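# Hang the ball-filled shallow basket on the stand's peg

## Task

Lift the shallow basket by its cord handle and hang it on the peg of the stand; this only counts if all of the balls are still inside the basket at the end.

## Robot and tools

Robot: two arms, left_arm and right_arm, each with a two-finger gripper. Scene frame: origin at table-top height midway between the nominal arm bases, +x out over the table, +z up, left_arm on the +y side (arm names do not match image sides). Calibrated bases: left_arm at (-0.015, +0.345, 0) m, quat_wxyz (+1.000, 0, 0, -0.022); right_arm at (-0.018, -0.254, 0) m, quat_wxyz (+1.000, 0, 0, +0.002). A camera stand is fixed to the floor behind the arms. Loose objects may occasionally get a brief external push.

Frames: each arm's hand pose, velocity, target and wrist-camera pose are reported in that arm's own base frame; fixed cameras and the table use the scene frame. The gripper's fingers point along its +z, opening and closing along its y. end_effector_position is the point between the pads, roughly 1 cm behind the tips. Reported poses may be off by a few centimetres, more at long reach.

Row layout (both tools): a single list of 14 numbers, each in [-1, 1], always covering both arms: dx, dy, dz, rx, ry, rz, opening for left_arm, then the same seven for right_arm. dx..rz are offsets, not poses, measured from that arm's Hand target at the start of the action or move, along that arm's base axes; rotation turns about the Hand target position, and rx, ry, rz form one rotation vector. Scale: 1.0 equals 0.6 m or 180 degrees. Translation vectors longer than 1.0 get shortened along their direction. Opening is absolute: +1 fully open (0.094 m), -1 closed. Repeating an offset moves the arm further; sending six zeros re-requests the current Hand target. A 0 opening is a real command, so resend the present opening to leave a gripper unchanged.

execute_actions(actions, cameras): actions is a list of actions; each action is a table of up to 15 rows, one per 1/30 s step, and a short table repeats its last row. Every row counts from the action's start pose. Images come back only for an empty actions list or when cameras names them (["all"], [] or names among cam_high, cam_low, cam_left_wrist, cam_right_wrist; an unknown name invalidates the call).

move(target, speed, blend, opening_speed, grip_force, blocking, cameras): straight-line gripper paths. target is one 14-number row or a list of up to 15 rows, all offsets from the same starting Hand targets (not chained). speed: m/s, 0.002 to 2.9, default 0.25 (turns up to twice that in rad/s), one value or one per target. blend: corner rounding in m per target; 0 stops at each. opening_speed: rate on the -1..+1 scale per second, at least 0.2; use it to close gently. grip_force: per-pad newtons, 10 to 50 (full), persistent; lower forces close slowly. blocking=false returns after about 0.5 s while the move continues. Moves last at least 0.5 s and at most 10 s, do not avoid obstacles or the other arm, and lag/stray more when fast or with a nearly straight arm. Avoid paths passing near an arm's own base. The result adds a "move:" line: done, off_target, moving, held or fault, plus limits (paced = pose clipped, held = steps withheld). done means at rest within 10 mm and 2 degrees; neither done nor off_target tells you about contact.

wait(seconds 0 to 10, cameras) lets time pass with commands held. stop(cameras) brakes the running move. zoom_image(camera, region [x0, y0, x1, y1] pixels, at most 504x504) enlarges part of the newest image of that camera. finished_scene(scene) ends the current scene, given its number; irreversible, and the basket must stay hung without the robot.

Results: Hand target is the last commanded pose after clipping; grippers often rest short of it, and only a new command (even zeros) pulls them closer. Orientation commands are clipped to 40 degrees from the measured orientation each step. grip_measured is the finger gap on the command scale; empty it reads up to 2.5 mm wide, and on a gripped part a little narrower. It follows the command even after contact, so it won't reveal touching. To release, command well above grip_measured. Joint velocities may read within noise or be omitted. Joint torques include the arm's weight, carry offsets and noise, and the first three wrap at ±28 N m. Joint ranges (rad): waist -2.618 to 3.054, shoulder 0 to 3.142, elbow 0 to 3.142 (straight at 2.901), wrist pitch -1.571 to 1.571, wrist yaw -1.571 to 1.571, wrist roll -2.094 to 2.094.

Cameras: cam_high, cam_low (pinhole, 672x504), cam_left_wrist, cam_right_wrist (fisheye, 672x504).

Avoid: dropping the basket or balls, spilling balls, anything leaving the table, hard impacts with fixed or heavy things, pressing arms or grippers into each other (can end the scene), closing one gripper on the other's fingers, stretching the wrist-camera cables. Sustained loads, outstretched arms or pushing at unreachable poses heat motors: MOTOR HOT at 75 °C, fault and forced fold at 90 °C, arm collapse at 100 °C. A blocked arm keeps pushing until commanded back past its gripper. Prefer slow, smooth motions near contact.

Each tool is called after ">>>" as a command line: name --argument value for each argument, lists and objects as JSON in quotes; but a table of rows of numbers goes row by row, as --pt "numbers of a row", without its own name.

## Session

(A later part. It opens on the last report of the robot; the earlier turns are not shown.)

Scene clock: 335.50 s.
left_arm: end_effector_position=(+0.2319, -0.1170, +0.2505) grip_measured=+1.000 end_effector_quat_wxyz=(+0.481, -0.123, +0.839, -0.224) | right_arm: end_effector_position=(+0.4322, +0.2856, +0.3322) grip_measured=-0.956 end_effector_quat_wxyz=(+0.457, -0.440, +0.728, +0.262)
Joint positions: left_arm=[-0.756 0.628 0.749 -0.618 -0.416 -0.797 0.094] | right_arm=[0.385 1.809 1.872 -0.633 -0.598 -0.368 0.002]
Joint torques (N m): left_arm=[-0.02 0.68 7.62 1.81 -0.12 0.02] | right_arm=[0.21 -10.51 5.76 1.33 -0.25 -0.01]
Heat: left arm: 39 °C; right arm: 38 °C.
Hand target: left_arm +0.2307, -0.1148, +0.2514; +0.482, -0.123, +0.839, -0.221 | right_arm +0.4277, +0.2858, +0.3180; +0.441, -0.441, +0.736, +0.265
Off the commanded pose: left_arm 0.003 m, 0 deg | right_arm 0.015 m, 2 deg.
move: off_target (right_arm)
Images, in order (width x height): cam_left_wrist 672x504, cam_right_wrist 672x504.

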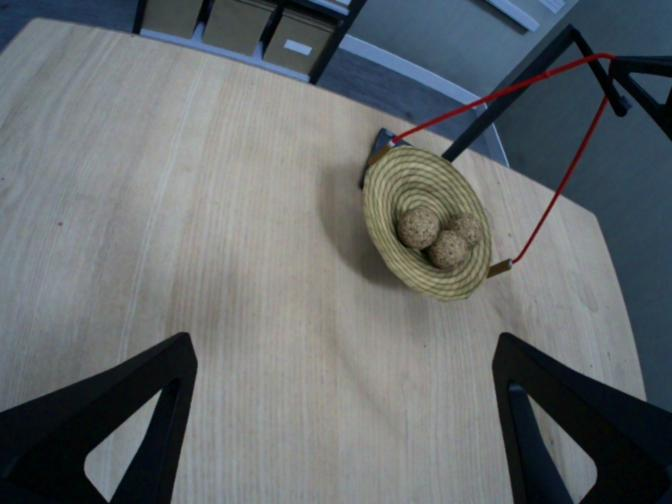

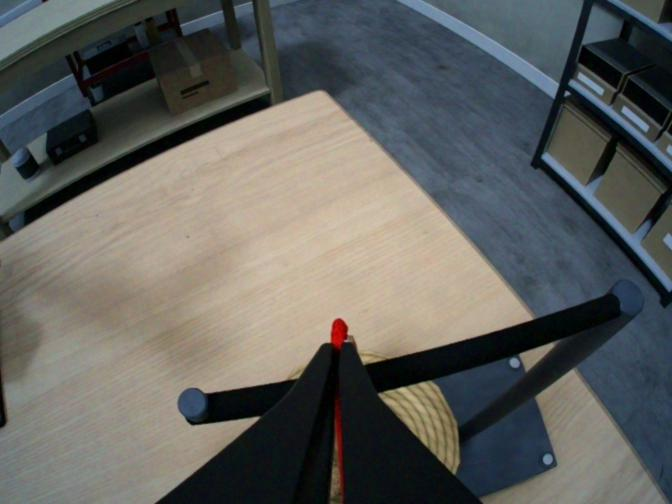

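>>> move --target '[0,0,0,0,0,0,1,-0.006,-0.013,0.035,0,0,0,-1]' --speed 0.03 --cameras '["cam_left_wrist","cam_right_wrist"]'

>>> zoom_image --camera "cam_left_wrist" --region '[540, 0, 672, 132]'

>>> zoom_image --camera "cam_right_wrist" --region '[180, 280, 480, 504]'

Scene clock: 342.27 s.
left_arm: end_effector_position=(+0.2319, -0.1170, +0.2505) grip_measured=+1.000 end_effector_quat_wxyz=(+0.481, -0.123, +0.839, -0.224) | right_arm: end_effector_position=(+0.4244, +0.2778, +0.3235) grip_measured=-0.956 end_effector_quat_wxyz=(+0.427, -0.436, +0.746, +0.266)
Joint positions: left_arm=[-0.756 0.628 0.749 -0.618 -0.416 -0.797 0.094] | right_arm=[0.374 1.809 1.89 -0.725 -0.603 -0.374 0.002]
Joint torques (N m): left_arm=[-0.02 0.66 7.64 1.81 -0.13 0.02] | right_arm=[-0.18 -10.36 12.46 1.28 -0.34 -0.04]
Heat: left arm: 39 °C; right arm: 38 °C.
Hand target: left_arm +0.2307, -0.1148, +0.2514; +0.482, -0.123, +0.839, -0.221 | right_arm +0.4243, +0.2779, +0.3391; +0.441, -0.441, +0.736, +0.265
Off the commanded pose: left_arm 0.003 m, 0 deg | right_arm 0.016 m, 2 deg.
move: off_target (right_arm)
Images, in order (width x height): cam_left_wrist 672x504, cam_right_wrist 672x504.

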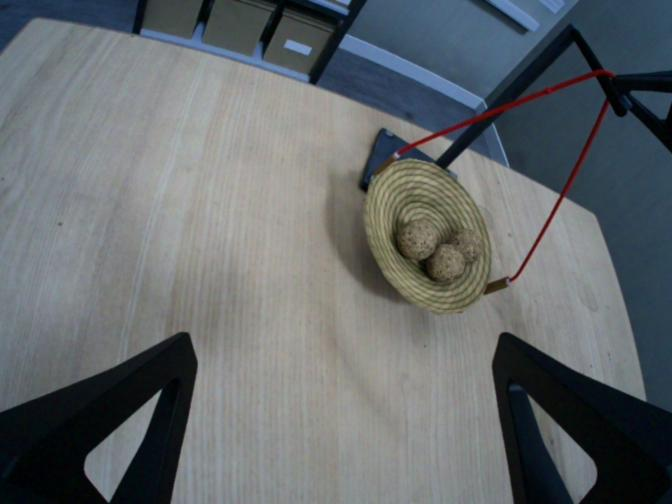

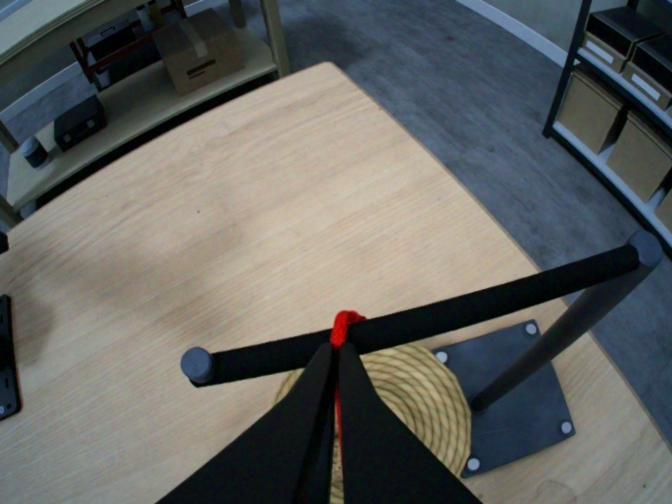

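Scaled by 3.818 from the camera's 672x504 image, which has a finer 960x720 frame.

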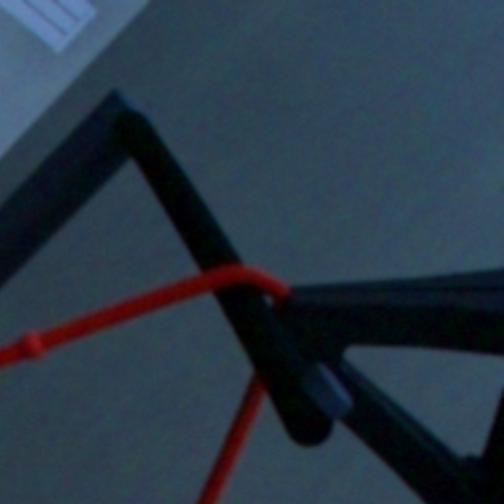

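Scaled by 1.680 from the camera's 672x504 image, which has a finer 960x720 frame.

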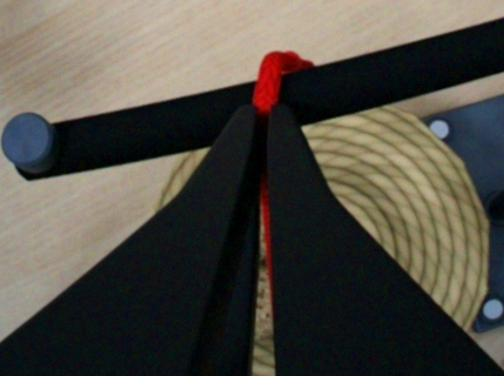

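>>> move --target '[0,0,0,0,0,0,1,0.002,0.006,0.012,0,0,0,-1]' --speed 0.03 --cameras '["cam_left_wrist","cam_right_wrist"]'

>>> zoom_image --camera "cam_left_wrist" --region '[540, 0, 672, 132]'

>>> zoom_image --camera "cam_right_wrist" --region '[180, 280, 480, 504]'

Scene clock: 347.00 s.
left_arm: end_effector_position=(+0.2319, -0.1170, +0.2505) grip_measured=+1.000 end_effector_quat_wxyz=(+0.481, -0.123, +0.839, -0.224) | right_arm: end_effector_position=(+0.4213, +0.2759, +0.3378) grip_measured=-0.956 end_effector_quat_wxyz=(+0.430, -0.436, +0.745, +0.263)
Joint positions: left_arm=[-0.756 0.628 0.749 -0.618 -0.416 -0.797 0.094] | right_arm=[0.374 1.809 1.946 -0.774 -0.599 -0.374 0.002]
Joint torques (N m): left_arm=[0.01 0.65 7.64 1.81 -0.13 0.03] | right_arm=[0.42 -8.44 12.51 1.45 -0.32 0.01]
Heat: left arm: 39 °C; right arm: 39 °C.
Hand target: left_arm +0.2307, -0.1148, +0.2514; +0.482, -0.123, +0.839, -0.221 | right_arm +0.4255, +0.2815, +0.3462; +0.441, -0.441, +0.736, +0.265
Off the commanded pose: left_arm 0.003 m, 0 deg | right_arm 0.011 m, 2 deg.
move: off_target (right_arm)
Images, in order (width x height): cam_left_wrist 672x504, cam_right_wrist 672x504.

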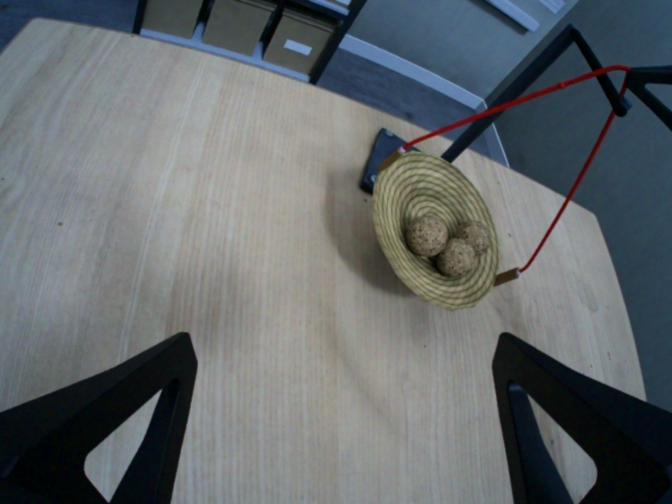

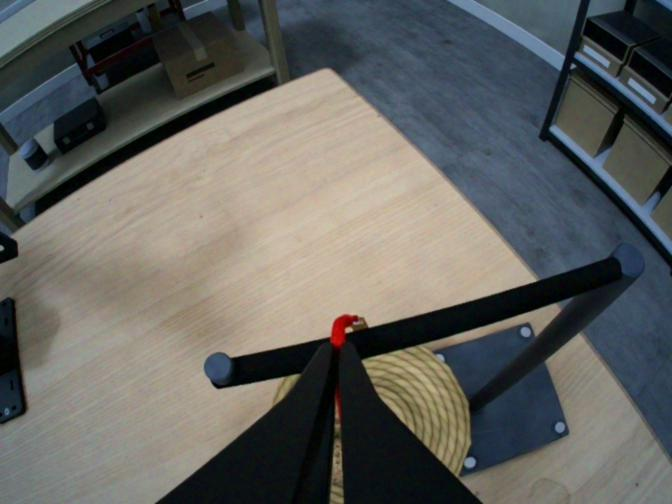

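Scaled by 3.818 from the camera's 672x504 image, which has a finer 960x720 frame.

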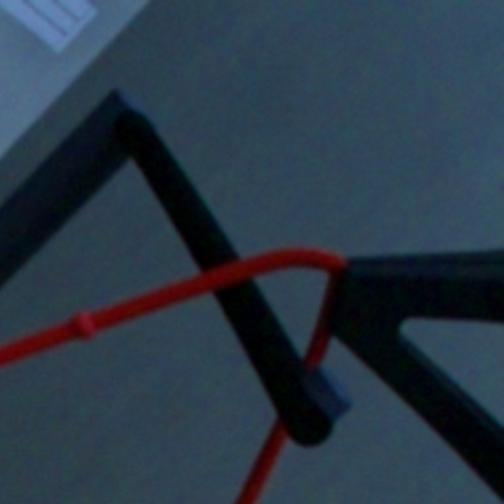

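Scaled by 1.680 from the camera's 672x504 image, which has a finer 960x720 frame.

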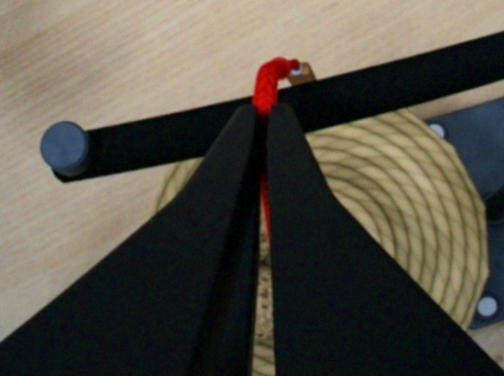

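>>> move --target '[0,0,0,0,0,0,1,0.024,0.006,0.0,0,0,0,-1]' --speed 0.03 --cameras '["cam_left_wrist","cam_right_wrist","cam_high"]'

>>> zoom_image --camera "cam_left_wrist" --region '[540, 0, 672, 132]'

>>> zoom_image --camera "cam_right_wrist" --region '[180, 280, 480, 504]'

>>> zoom_image --camera "cam_high" --region '[180, 180, 320, 320]'

Scene clock: 351.30 s.
left_arm: end_effector_position=(+0.2319, -0.1170, +0.2505) grip_measured=+1.000 end_effector_quat_wxyz=(+0.481, -0.123, +0.839, -0.224) | right_arm: end_effector_position=(+0.4336, +0.2808, +0.3410) grip_measured=-0.956 end_effector_quat_wxyz=(+0.433, -0.436, +0.744, +0.263)
Joint positions: left_arm=[-0.756 0.628 0.749 -0.618 -0.416 -0.797 0.094] | right_arm=[0.374 1.869 2.033 -0.796 -0.599 -0.374 0.002]
Joint torques (N m): left_arm=[-0.02 0.66 7.65 1.81 -0.12 0.03] | right_arm=[0.02 -8.42 12.57 1.44 -0.37 -0.02]
Heat: left arm: 39 °C; right arm: 41 °C.
Hand target: left_arm +0.2307, -0.1148, +0.2514; +0.482, -0.123, +0.839, -0.221 | right_arm +0.4398, +0.2851, +0.3463; +0.441, -0.441, +0.736, +0.265
Off the commanded pose: left_arm 0.003 m, 0 deg | right_arm 0.009 m, 1 deg.
move: done
Images, in order (width x height): cam_high 672x504, cam_left_wrist 672x504, cam_right_wrist 672x504.

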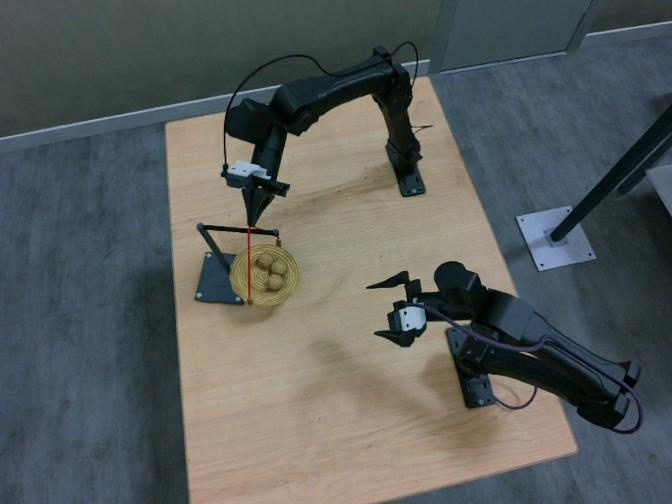

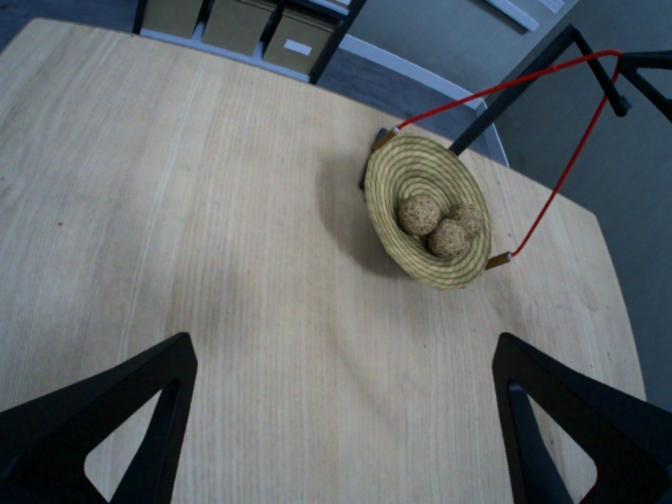

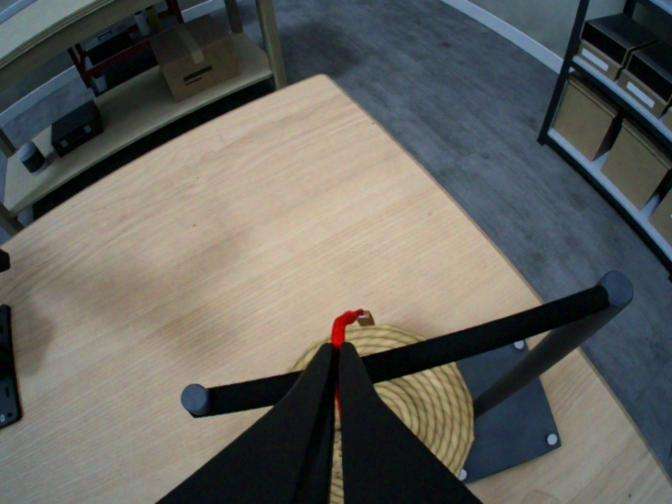

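Scaled by 3.818 from the camera's 672x504 image, which has a finer 960x720 frame.

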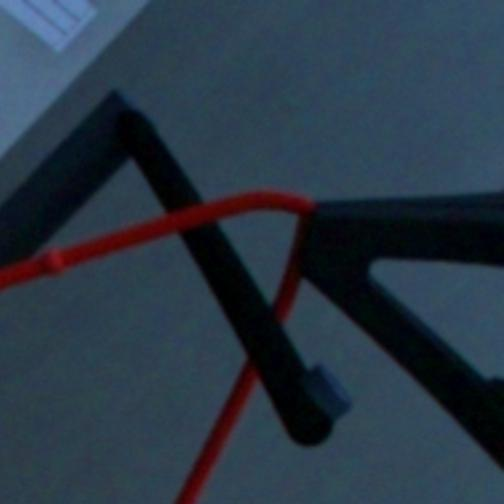

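Scaled by 1.680 from the camera's 672x504 image, which has a finer 960x720 frame.

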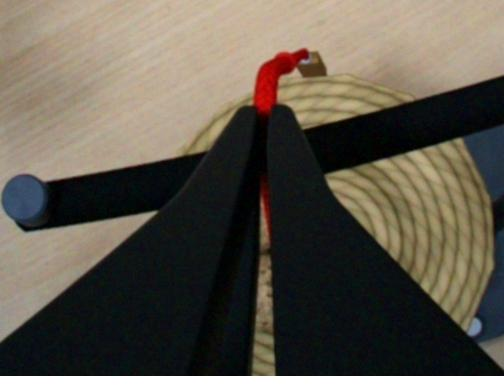

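Scaled by 3.600 from the camera's 672x504 image, which has a finer 960x720 frame.

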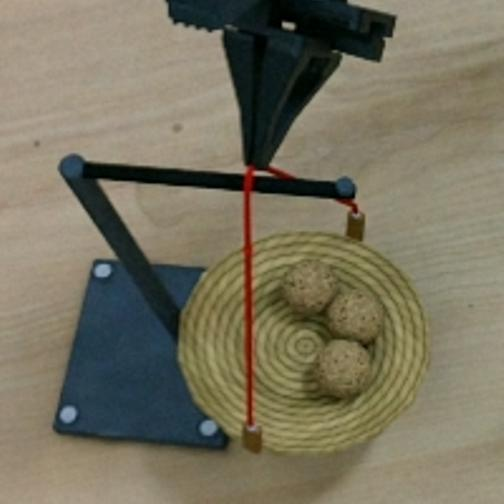

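>>> move --target '[0,0,0,0,0,0,1,-0.002,-0.001,-0.018,0,0,0,-1]' --speed 0.03 --cameras '["cam_left_wrist","cam_right_wrist"]'

>>> zoom_image --camera "cam_left_wrist" --region '[540, 0, 672, 132]'

>>> zoom_image --camera "cam_right_wrist" --region '[180, 280, 480, 504]'

Scene clock: 354.40 s.
left_arm: end_effector_position=(+0.2319, -0.1170, +0.2505) grip_measured=+1.000 end_effector_quat_wxyz=(+0.481, -0.123, +0.839, -0.224) | right_arm: end_effector_position=(+0.4357, +0.2816, +0.3359) grip_measured=-0.956 end_effector_quat_wxyz=(+0.433, -0.436, +0.744, +0.263)
Joint positions: left_arm=[-0.756 0.628 0.749 -0.618 -0.416 -0.797 0.094] | right_arm=[0.374 1.869 2.011 -0.773 -0.599 -0.374 0.002]
Joint torques (N m): left_arm=[-0.02 0.66 7.64 1.81 -0.12 0.03] | right_arm=[-0.01 -10.29 7.47 1.68 -0.36 -0.03]
Heat: left arm: 39 °C; right arm: 41 °C.
Hand target: left_arm +0.2307, -0.1148, +0.2514; +0.482, -0.123, +0.839, -0.221 | right_arm +0.4386, +0.2844, +0.3354; +0.441, -0.441, +0.736, +0.265
Off the commanded pose: left_arm 0.003 m, 0 deg | right_arm 0.004 m, 1 deg.
move: done
Images, in order (width x height): cam_left_wrist 672x504, cam_right_wrist 672x504.

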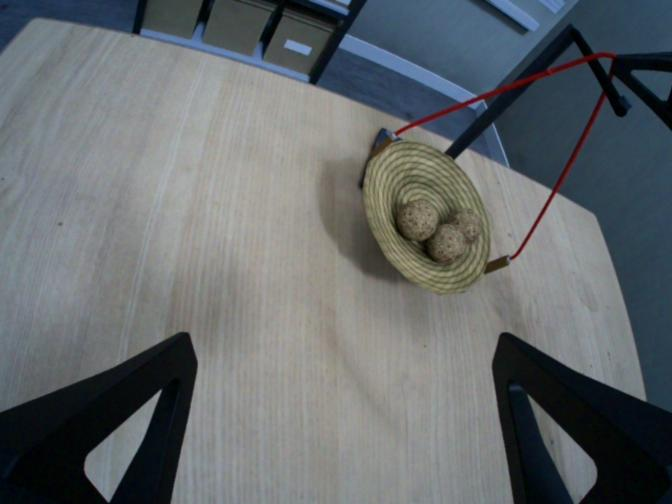

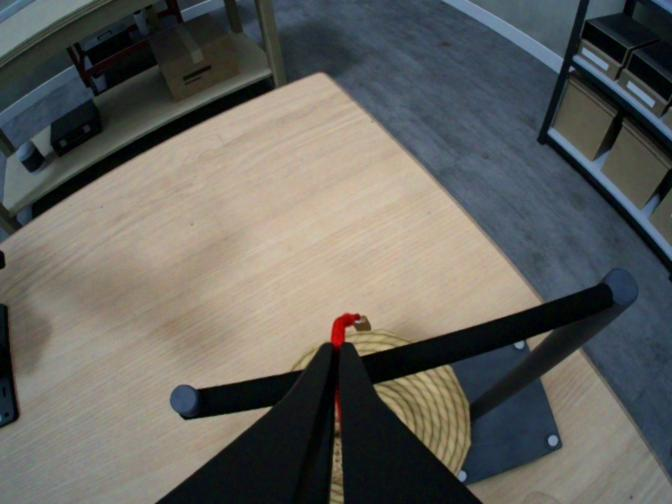

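Scaled by 3.818 from the camera's 672x504 image, which has a finer 960x720 frame.

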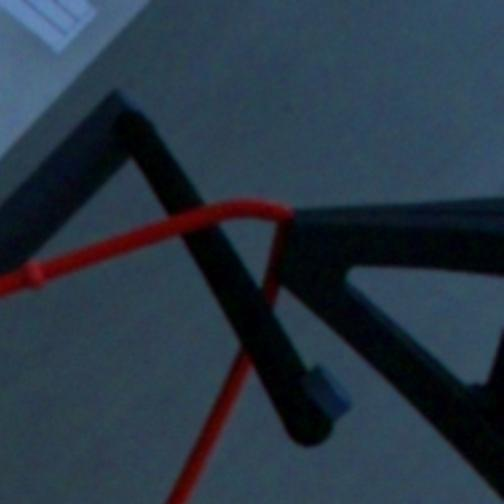

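Scaled by 1.680 from the camera's 672x504 image, which has a finer 960x720 frame.

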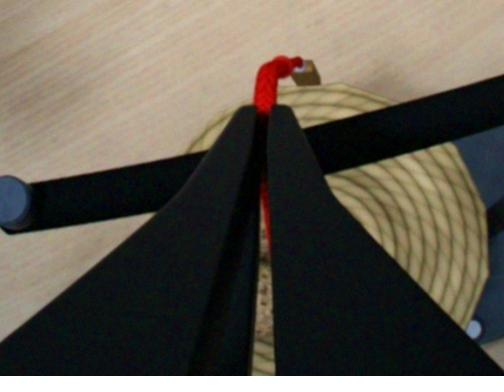

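>>> move --target '[0,0,0,0,0,0,1,-0.003,-0.009,-0.012,0,0,0,-1]' --speed 0.03 --cameras '["cam_left_wrist","cam_right_wrist"]'

>>> zoom_image --camera "cam_left_wrist" --region '[540, 0, 672, 132]'

>>> zoom_image --camera "cam_right_wrist" --region '[180, 280, 480, 504]'

Scene clock: 357.37 s.
left_arm: end_effector_position=(+0.2319, -0.1170, +0.2505) grip_measured=+1.000 end_effector_quat_wxyz=(+0.481, -0.123, +0.839, -0.224) | right_arm: end_effector_position=(+0.4376, +0.2825, +0.3326) grip_measured=-0.956 end_effector_quat_wxyz=(+0.441, -0.440, +0.734, +0.271)
Joint positions: left_arm=[-0.756 0.628 0.749 -0.618 -0.416 -0.797 0.094] | right_arm=[0.366 1.861 1.965 -0.716 -0.628 -0.38 0.002]
Joint torques (N m): left_arm=[-0.02 0.65 7.64 1.81 -0.12 0.02] | right_arm=[-0.21 -11.77 6.05 1.47 -0.16 -0.06]
Heat: left arm: 40 °C; right arm: 40 °C.
Hand target: left_arm +0.2307, -0.1148, +0.2514; +0.482, -0.123, +0.839, -0.221 | right_arm +0.4368, +0.2791, +0.3283; +0.441, -0.441, +0.736, +0.265
Off the commanded pose: left_arm 0.003 m, 0 deg | right_arm 0.006 m, 1 deg.
move: done
Images, in order (width x height): cam_left_wrist 672x504, cam_right_wrist 672x504.

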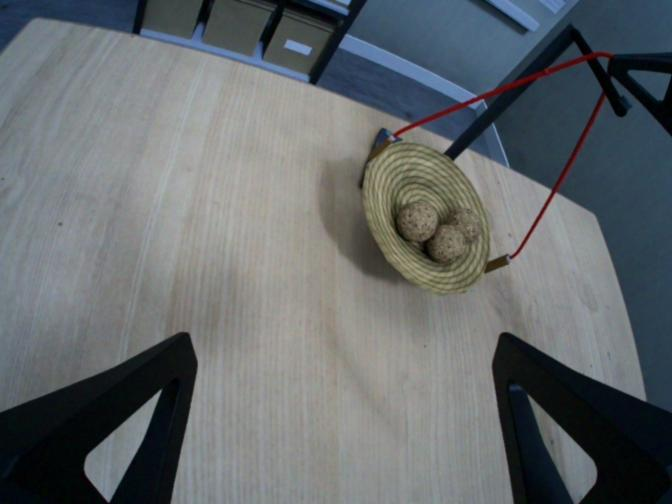

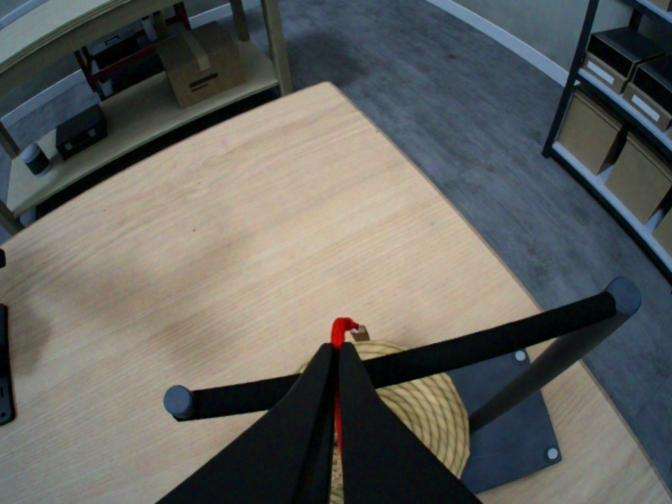

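Scaled by 3.818 from the camera's 672x504 image, which has a finer 960x720 frame.

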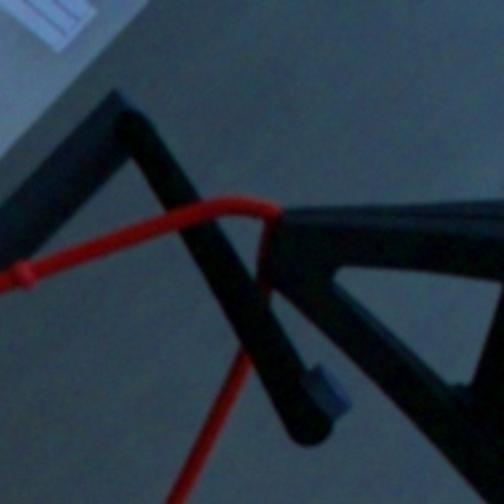

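Scaled by 1.680 from the camera's 672x504 image, which has a finer 960x720 frame.

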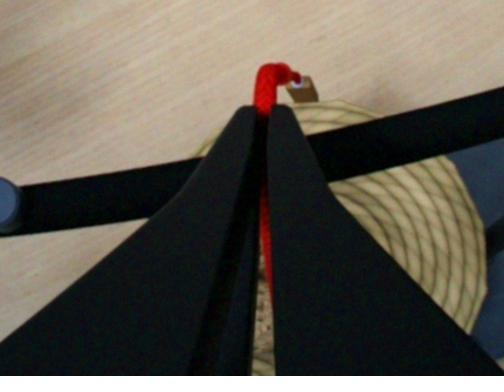

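>>> move --target '[0,0,0,0,0,0,1,0.0,-0.004,0.013,0,0,0,-1]' --speed 0.03 --cameras '["cam_left_wrist","cam_right_wrist"]'

>>> zoom_image --camera "cam_left_wrist" --region '[540, 0, 672, 132]'

>>> zoom_image --camera "cam_right_wrist" --region '[180, 280, 480, 504]'

Scene clock: 360.77 s.
left_arm: end_effector_position=(+0.2319, -0.1170, +0.2505) grip_measured=+1.000 end_effector_quat_wxyz=(+0.481, -0.123, +0.839, -0.224) | right_arm: end_effector_position=(+0.4380, +0.2811, +0.3324) grip_measured=-0.956 end_effector_quat_wxyz=(+0.440, -0.440, +0.734, +0.271)
Joint positions: left_arm=[-0.756 0.628 0.749 -0.618 -0.416 -0.797 0.094] | right_arm=[0.362 1.861 1.965 -0.718 -0.632 -0.383 0.002]
Joint torques (N m): left_arm=[-0.01 0.66 7.64 1.82 -0.13 0.02] | right_arm=[-0.36 -11.12 10.02 1.16 -0.16 -0.05]
Heat: left arm: 40 °C; right arm: 39 °C.
Hand target: left_arm +0.2307, -0.1148, +0.2514; +0.482, -0.123, +0.839, -0.221 | right_arm +0.4368, +0.2767, +0.3359; +0.441, -0.441, +0.736, +0.265
Off the commanded pose: left_arm 0.003 m, 0 deg | right_arm 0.006 m, 1 deg.
move: done
Images, in order (width x height): cam_left_wrist 672x504, cam_right_wrist 672x504.

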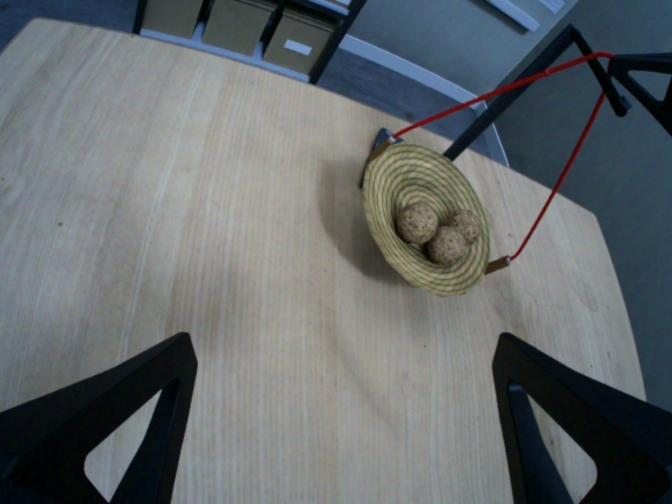

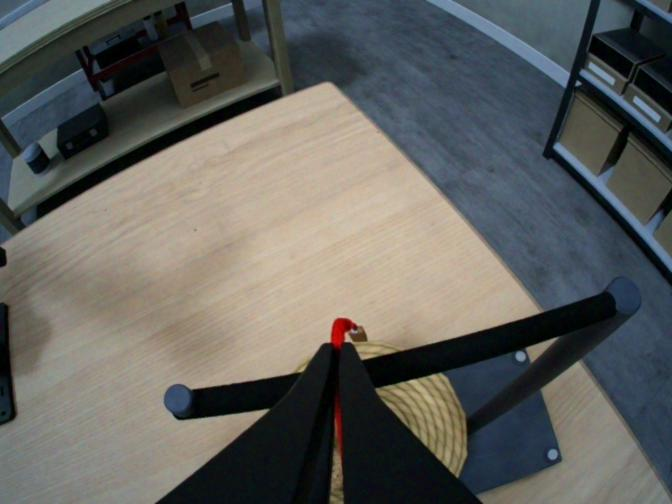

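Scaled by 3.818 from the camera's 672x504 image, which has a finer 960x720 frame.

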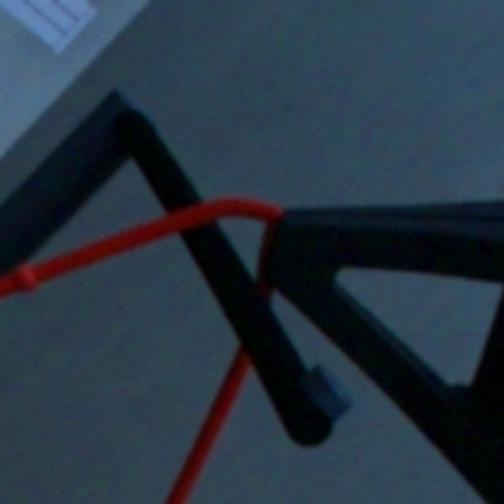

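Scaled by 1.680 from the camera's 672x504 image, which has a finer 960x720 frame.

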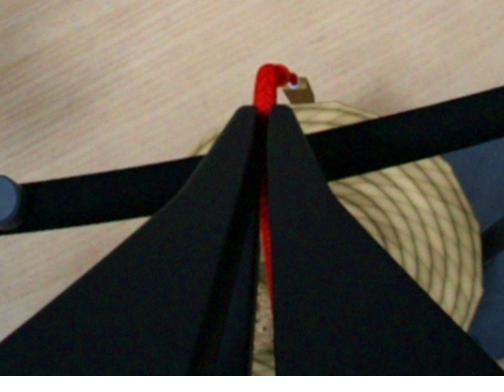

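>>> move --target '[0,0,0,0,0,0,1,0,0,0,0,0,0,-0.6]' --opening_speed 0.2 --cameras '["all"]'

>>> zoom_image --camera "cam_left_wrist" --region '[540, 0, 672, 132]'

>>> zoom_image --camera "cam_right_wrist" --region '[180, 280, 480, 504]'

Scene clock: 364.80 s.
left_arm: end_effector_position=(+0.2319, -0.1170, +0.2505) grip_measured=+1.000 end_effector_quat_wxyz=(+0.481, -0.123, +0.839, -0.224) | right_arm: end_effector_position=(+0.4381, +0.2802, +0.3310) grip_measured=-0.602 end_effector_quat_wxyz=(+0.438, -0.440, +0.736, +0.269)
Joint positions: left_arm=[-0.756 0.628 0.749 -0.618 -0.416 -0.797 0.094] | right_arm=[0.362 1.861 1.965 -0.724 -0.626 -0.385 0.019]
Joint torques (N m): left_arm=[-0.01 0.65 7.64 1.81 -0.13 0.03] | right_arm=[-0.38 -11.11 10.04 1.2 -0.22 -0.05]
Heat: left arm: 40 °C; right arm: 39 °C.
Hand target: left_arm +0.2307, -0.1148, +0.2514; +0.482, -0.123, +0.839, -0.221 | right_arm +0.4368, +0.2767, +0.3359; +0.440, -0.441, +0.736, +0.265
Off the commanded pose: left_arm 0.003 m, 0 deg | right_arm 0.006 m, 1 deg.
move: done

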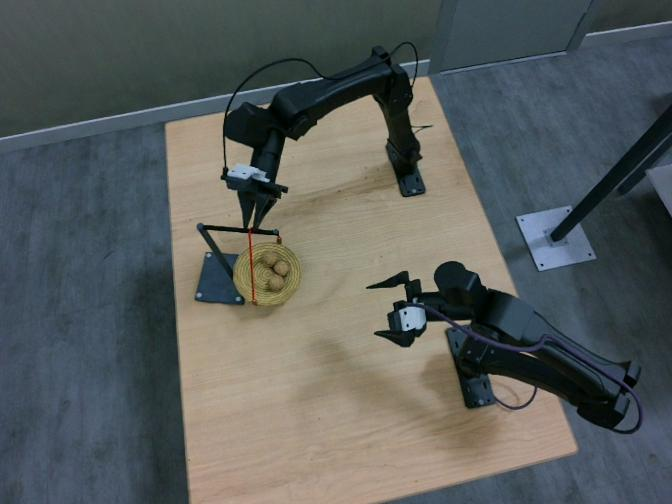

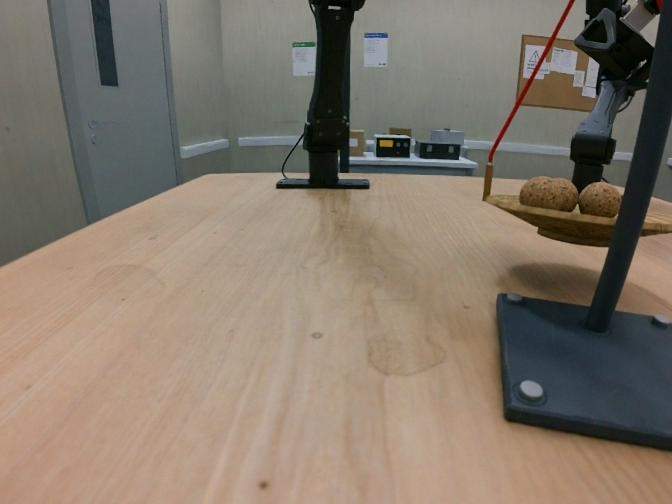

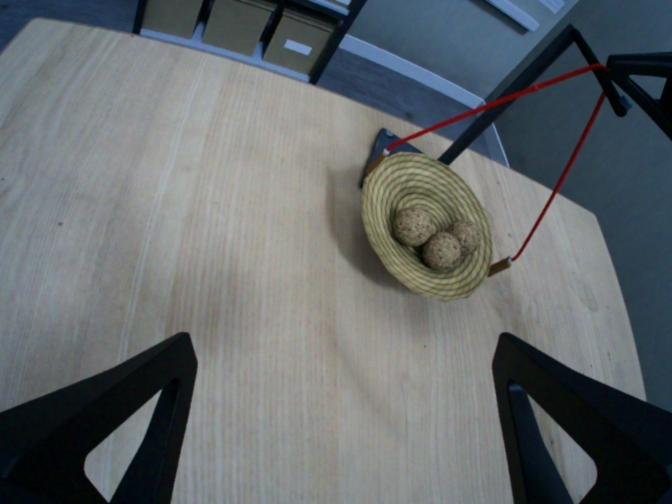

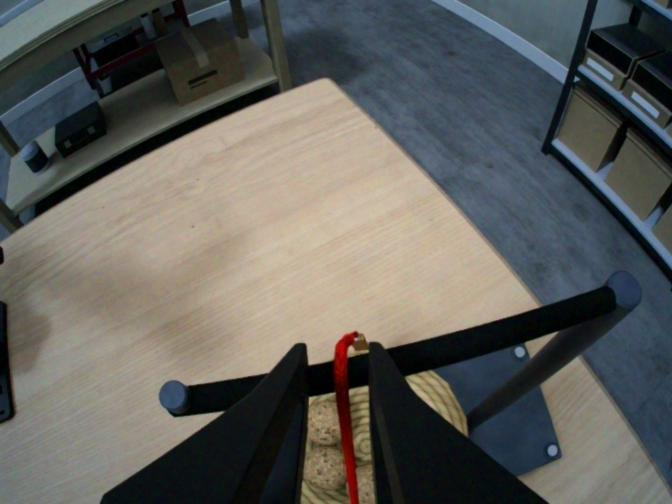

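Scaled by 3.818 from the camera's 672x504 image, which has a finer 960x720 frame.

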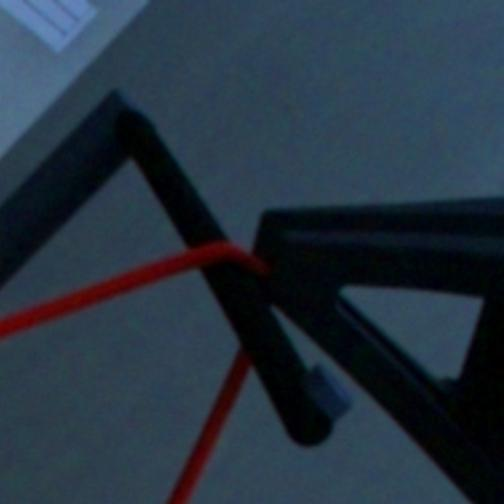

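Scaled by 1.680 from the camera's 672x504 image, which has a finer 960x720 frame.

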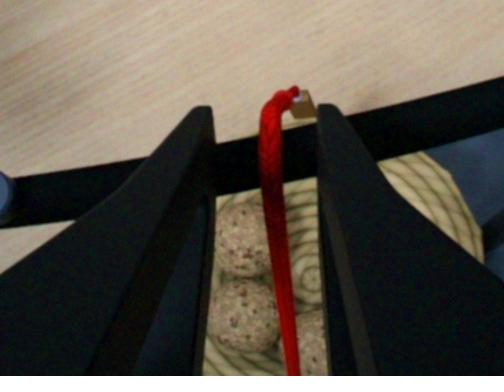

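>>> move --pt "0 0 0 0 0 0 1 -0.004 -0.006 0.012 0 0 0 -0.4" --pt "0 0 0 0 0 0 1 -0.10 -0.165 0.12 0 0 0 -0.4" --speed '[0.03,0.06]' --opening_speed 0.3 --cameras '["all"]'

>>> zoom_image --camera "cam_low" --region '[440, 0, 672, 260]'

>>> zoom_image --camera "cam_left_wrist" --region '[340, 0, 672, 320]'

Scene clock: 371.27 s.
left_arm: end_effector_position=(+0.2319, -0.1170, +0.2505) grip_measured=+1.000 end_effector_quat_wxyz=(+0.481, -0.123, +0.839, -0.224) | right_arm: end_effector_position=(+0.3894, +0.1787, +0.3883) grip_measured=-0.402 end_effector_quat_wxyz=(+0.424, -0.433, +0.749, +0.266)
Joint positions: left_arm=[-0.756 0.628 0.749 -0.618 -0.416 -0.797 0.094] | right_arm=[0.124 1.746 2.14 -1.18 -0.789 -0.583 0.028]
Joint torques (N m): left_arm=[-0.01 0.66 7.61 1.81 -0.12 0.02] | right_arm=[-0.31 -10.95 10.07 1 -0.57 -0.06]
Heat: left arm: 40 °C; right arm: 40 °C.
Hand target: left_arm +0.2307, -0.1148, +0.2514; +0.482, -0.123, +0.839, -0.221 | right_arm +0.3768, +0.1777, +0.4080; +0.441, -0.441, +0.736, +0.265
Off the commanded pose: left_arm 0.003 m, 0 deg | right_arm 0.023 m, 3 deg.
move: off_target (right_arm)

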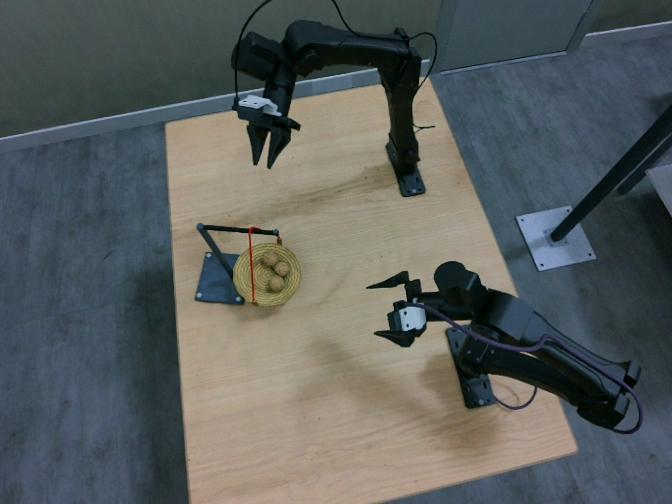

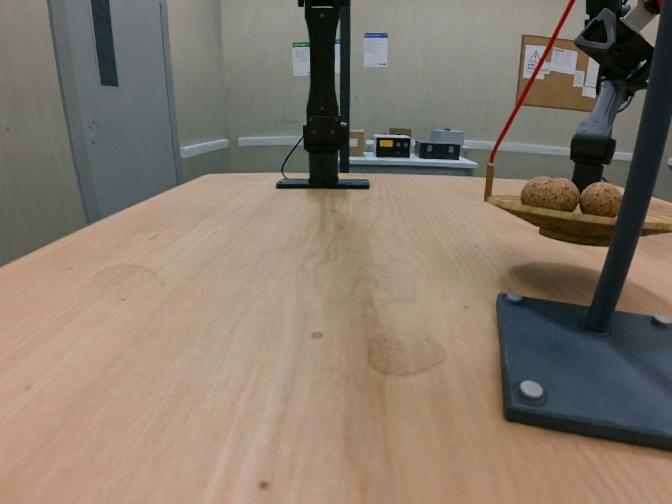

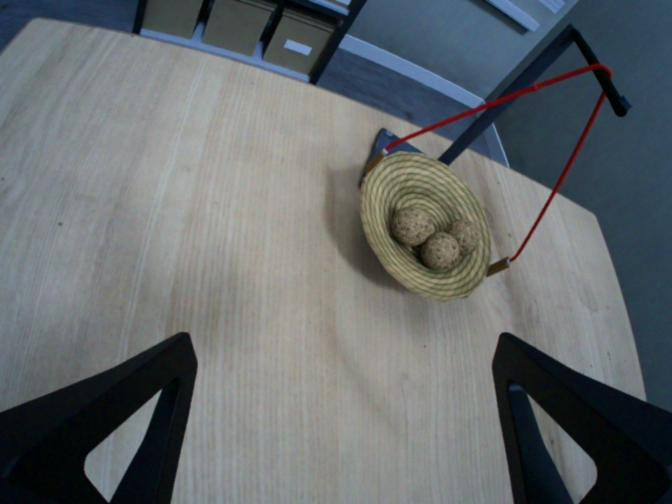

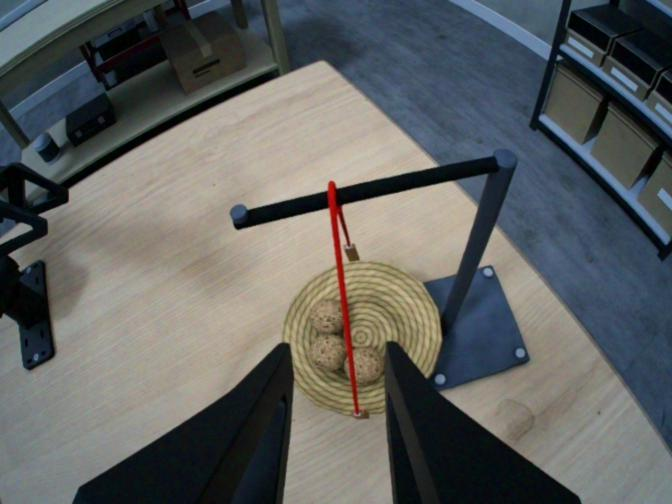

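Scaled by 1.938 from the camera's 672x504 image, which has a finer 960x720 frame.

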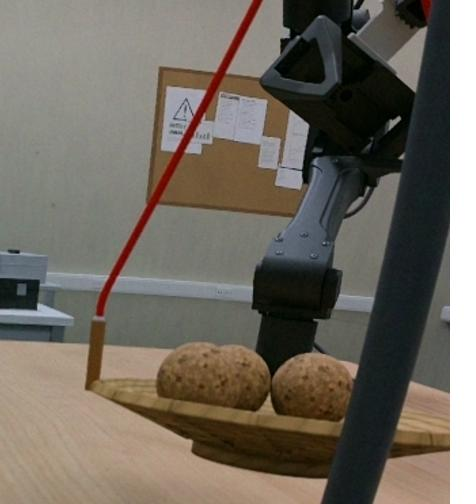

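Scaled by 1.518 from the camera's 672x504 image, which has a finer 960x720 frame.

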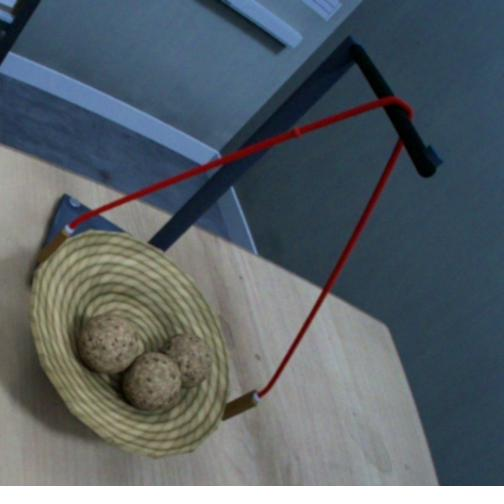

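>>> finished_scene --scene 1

The scene is finished: the task was done.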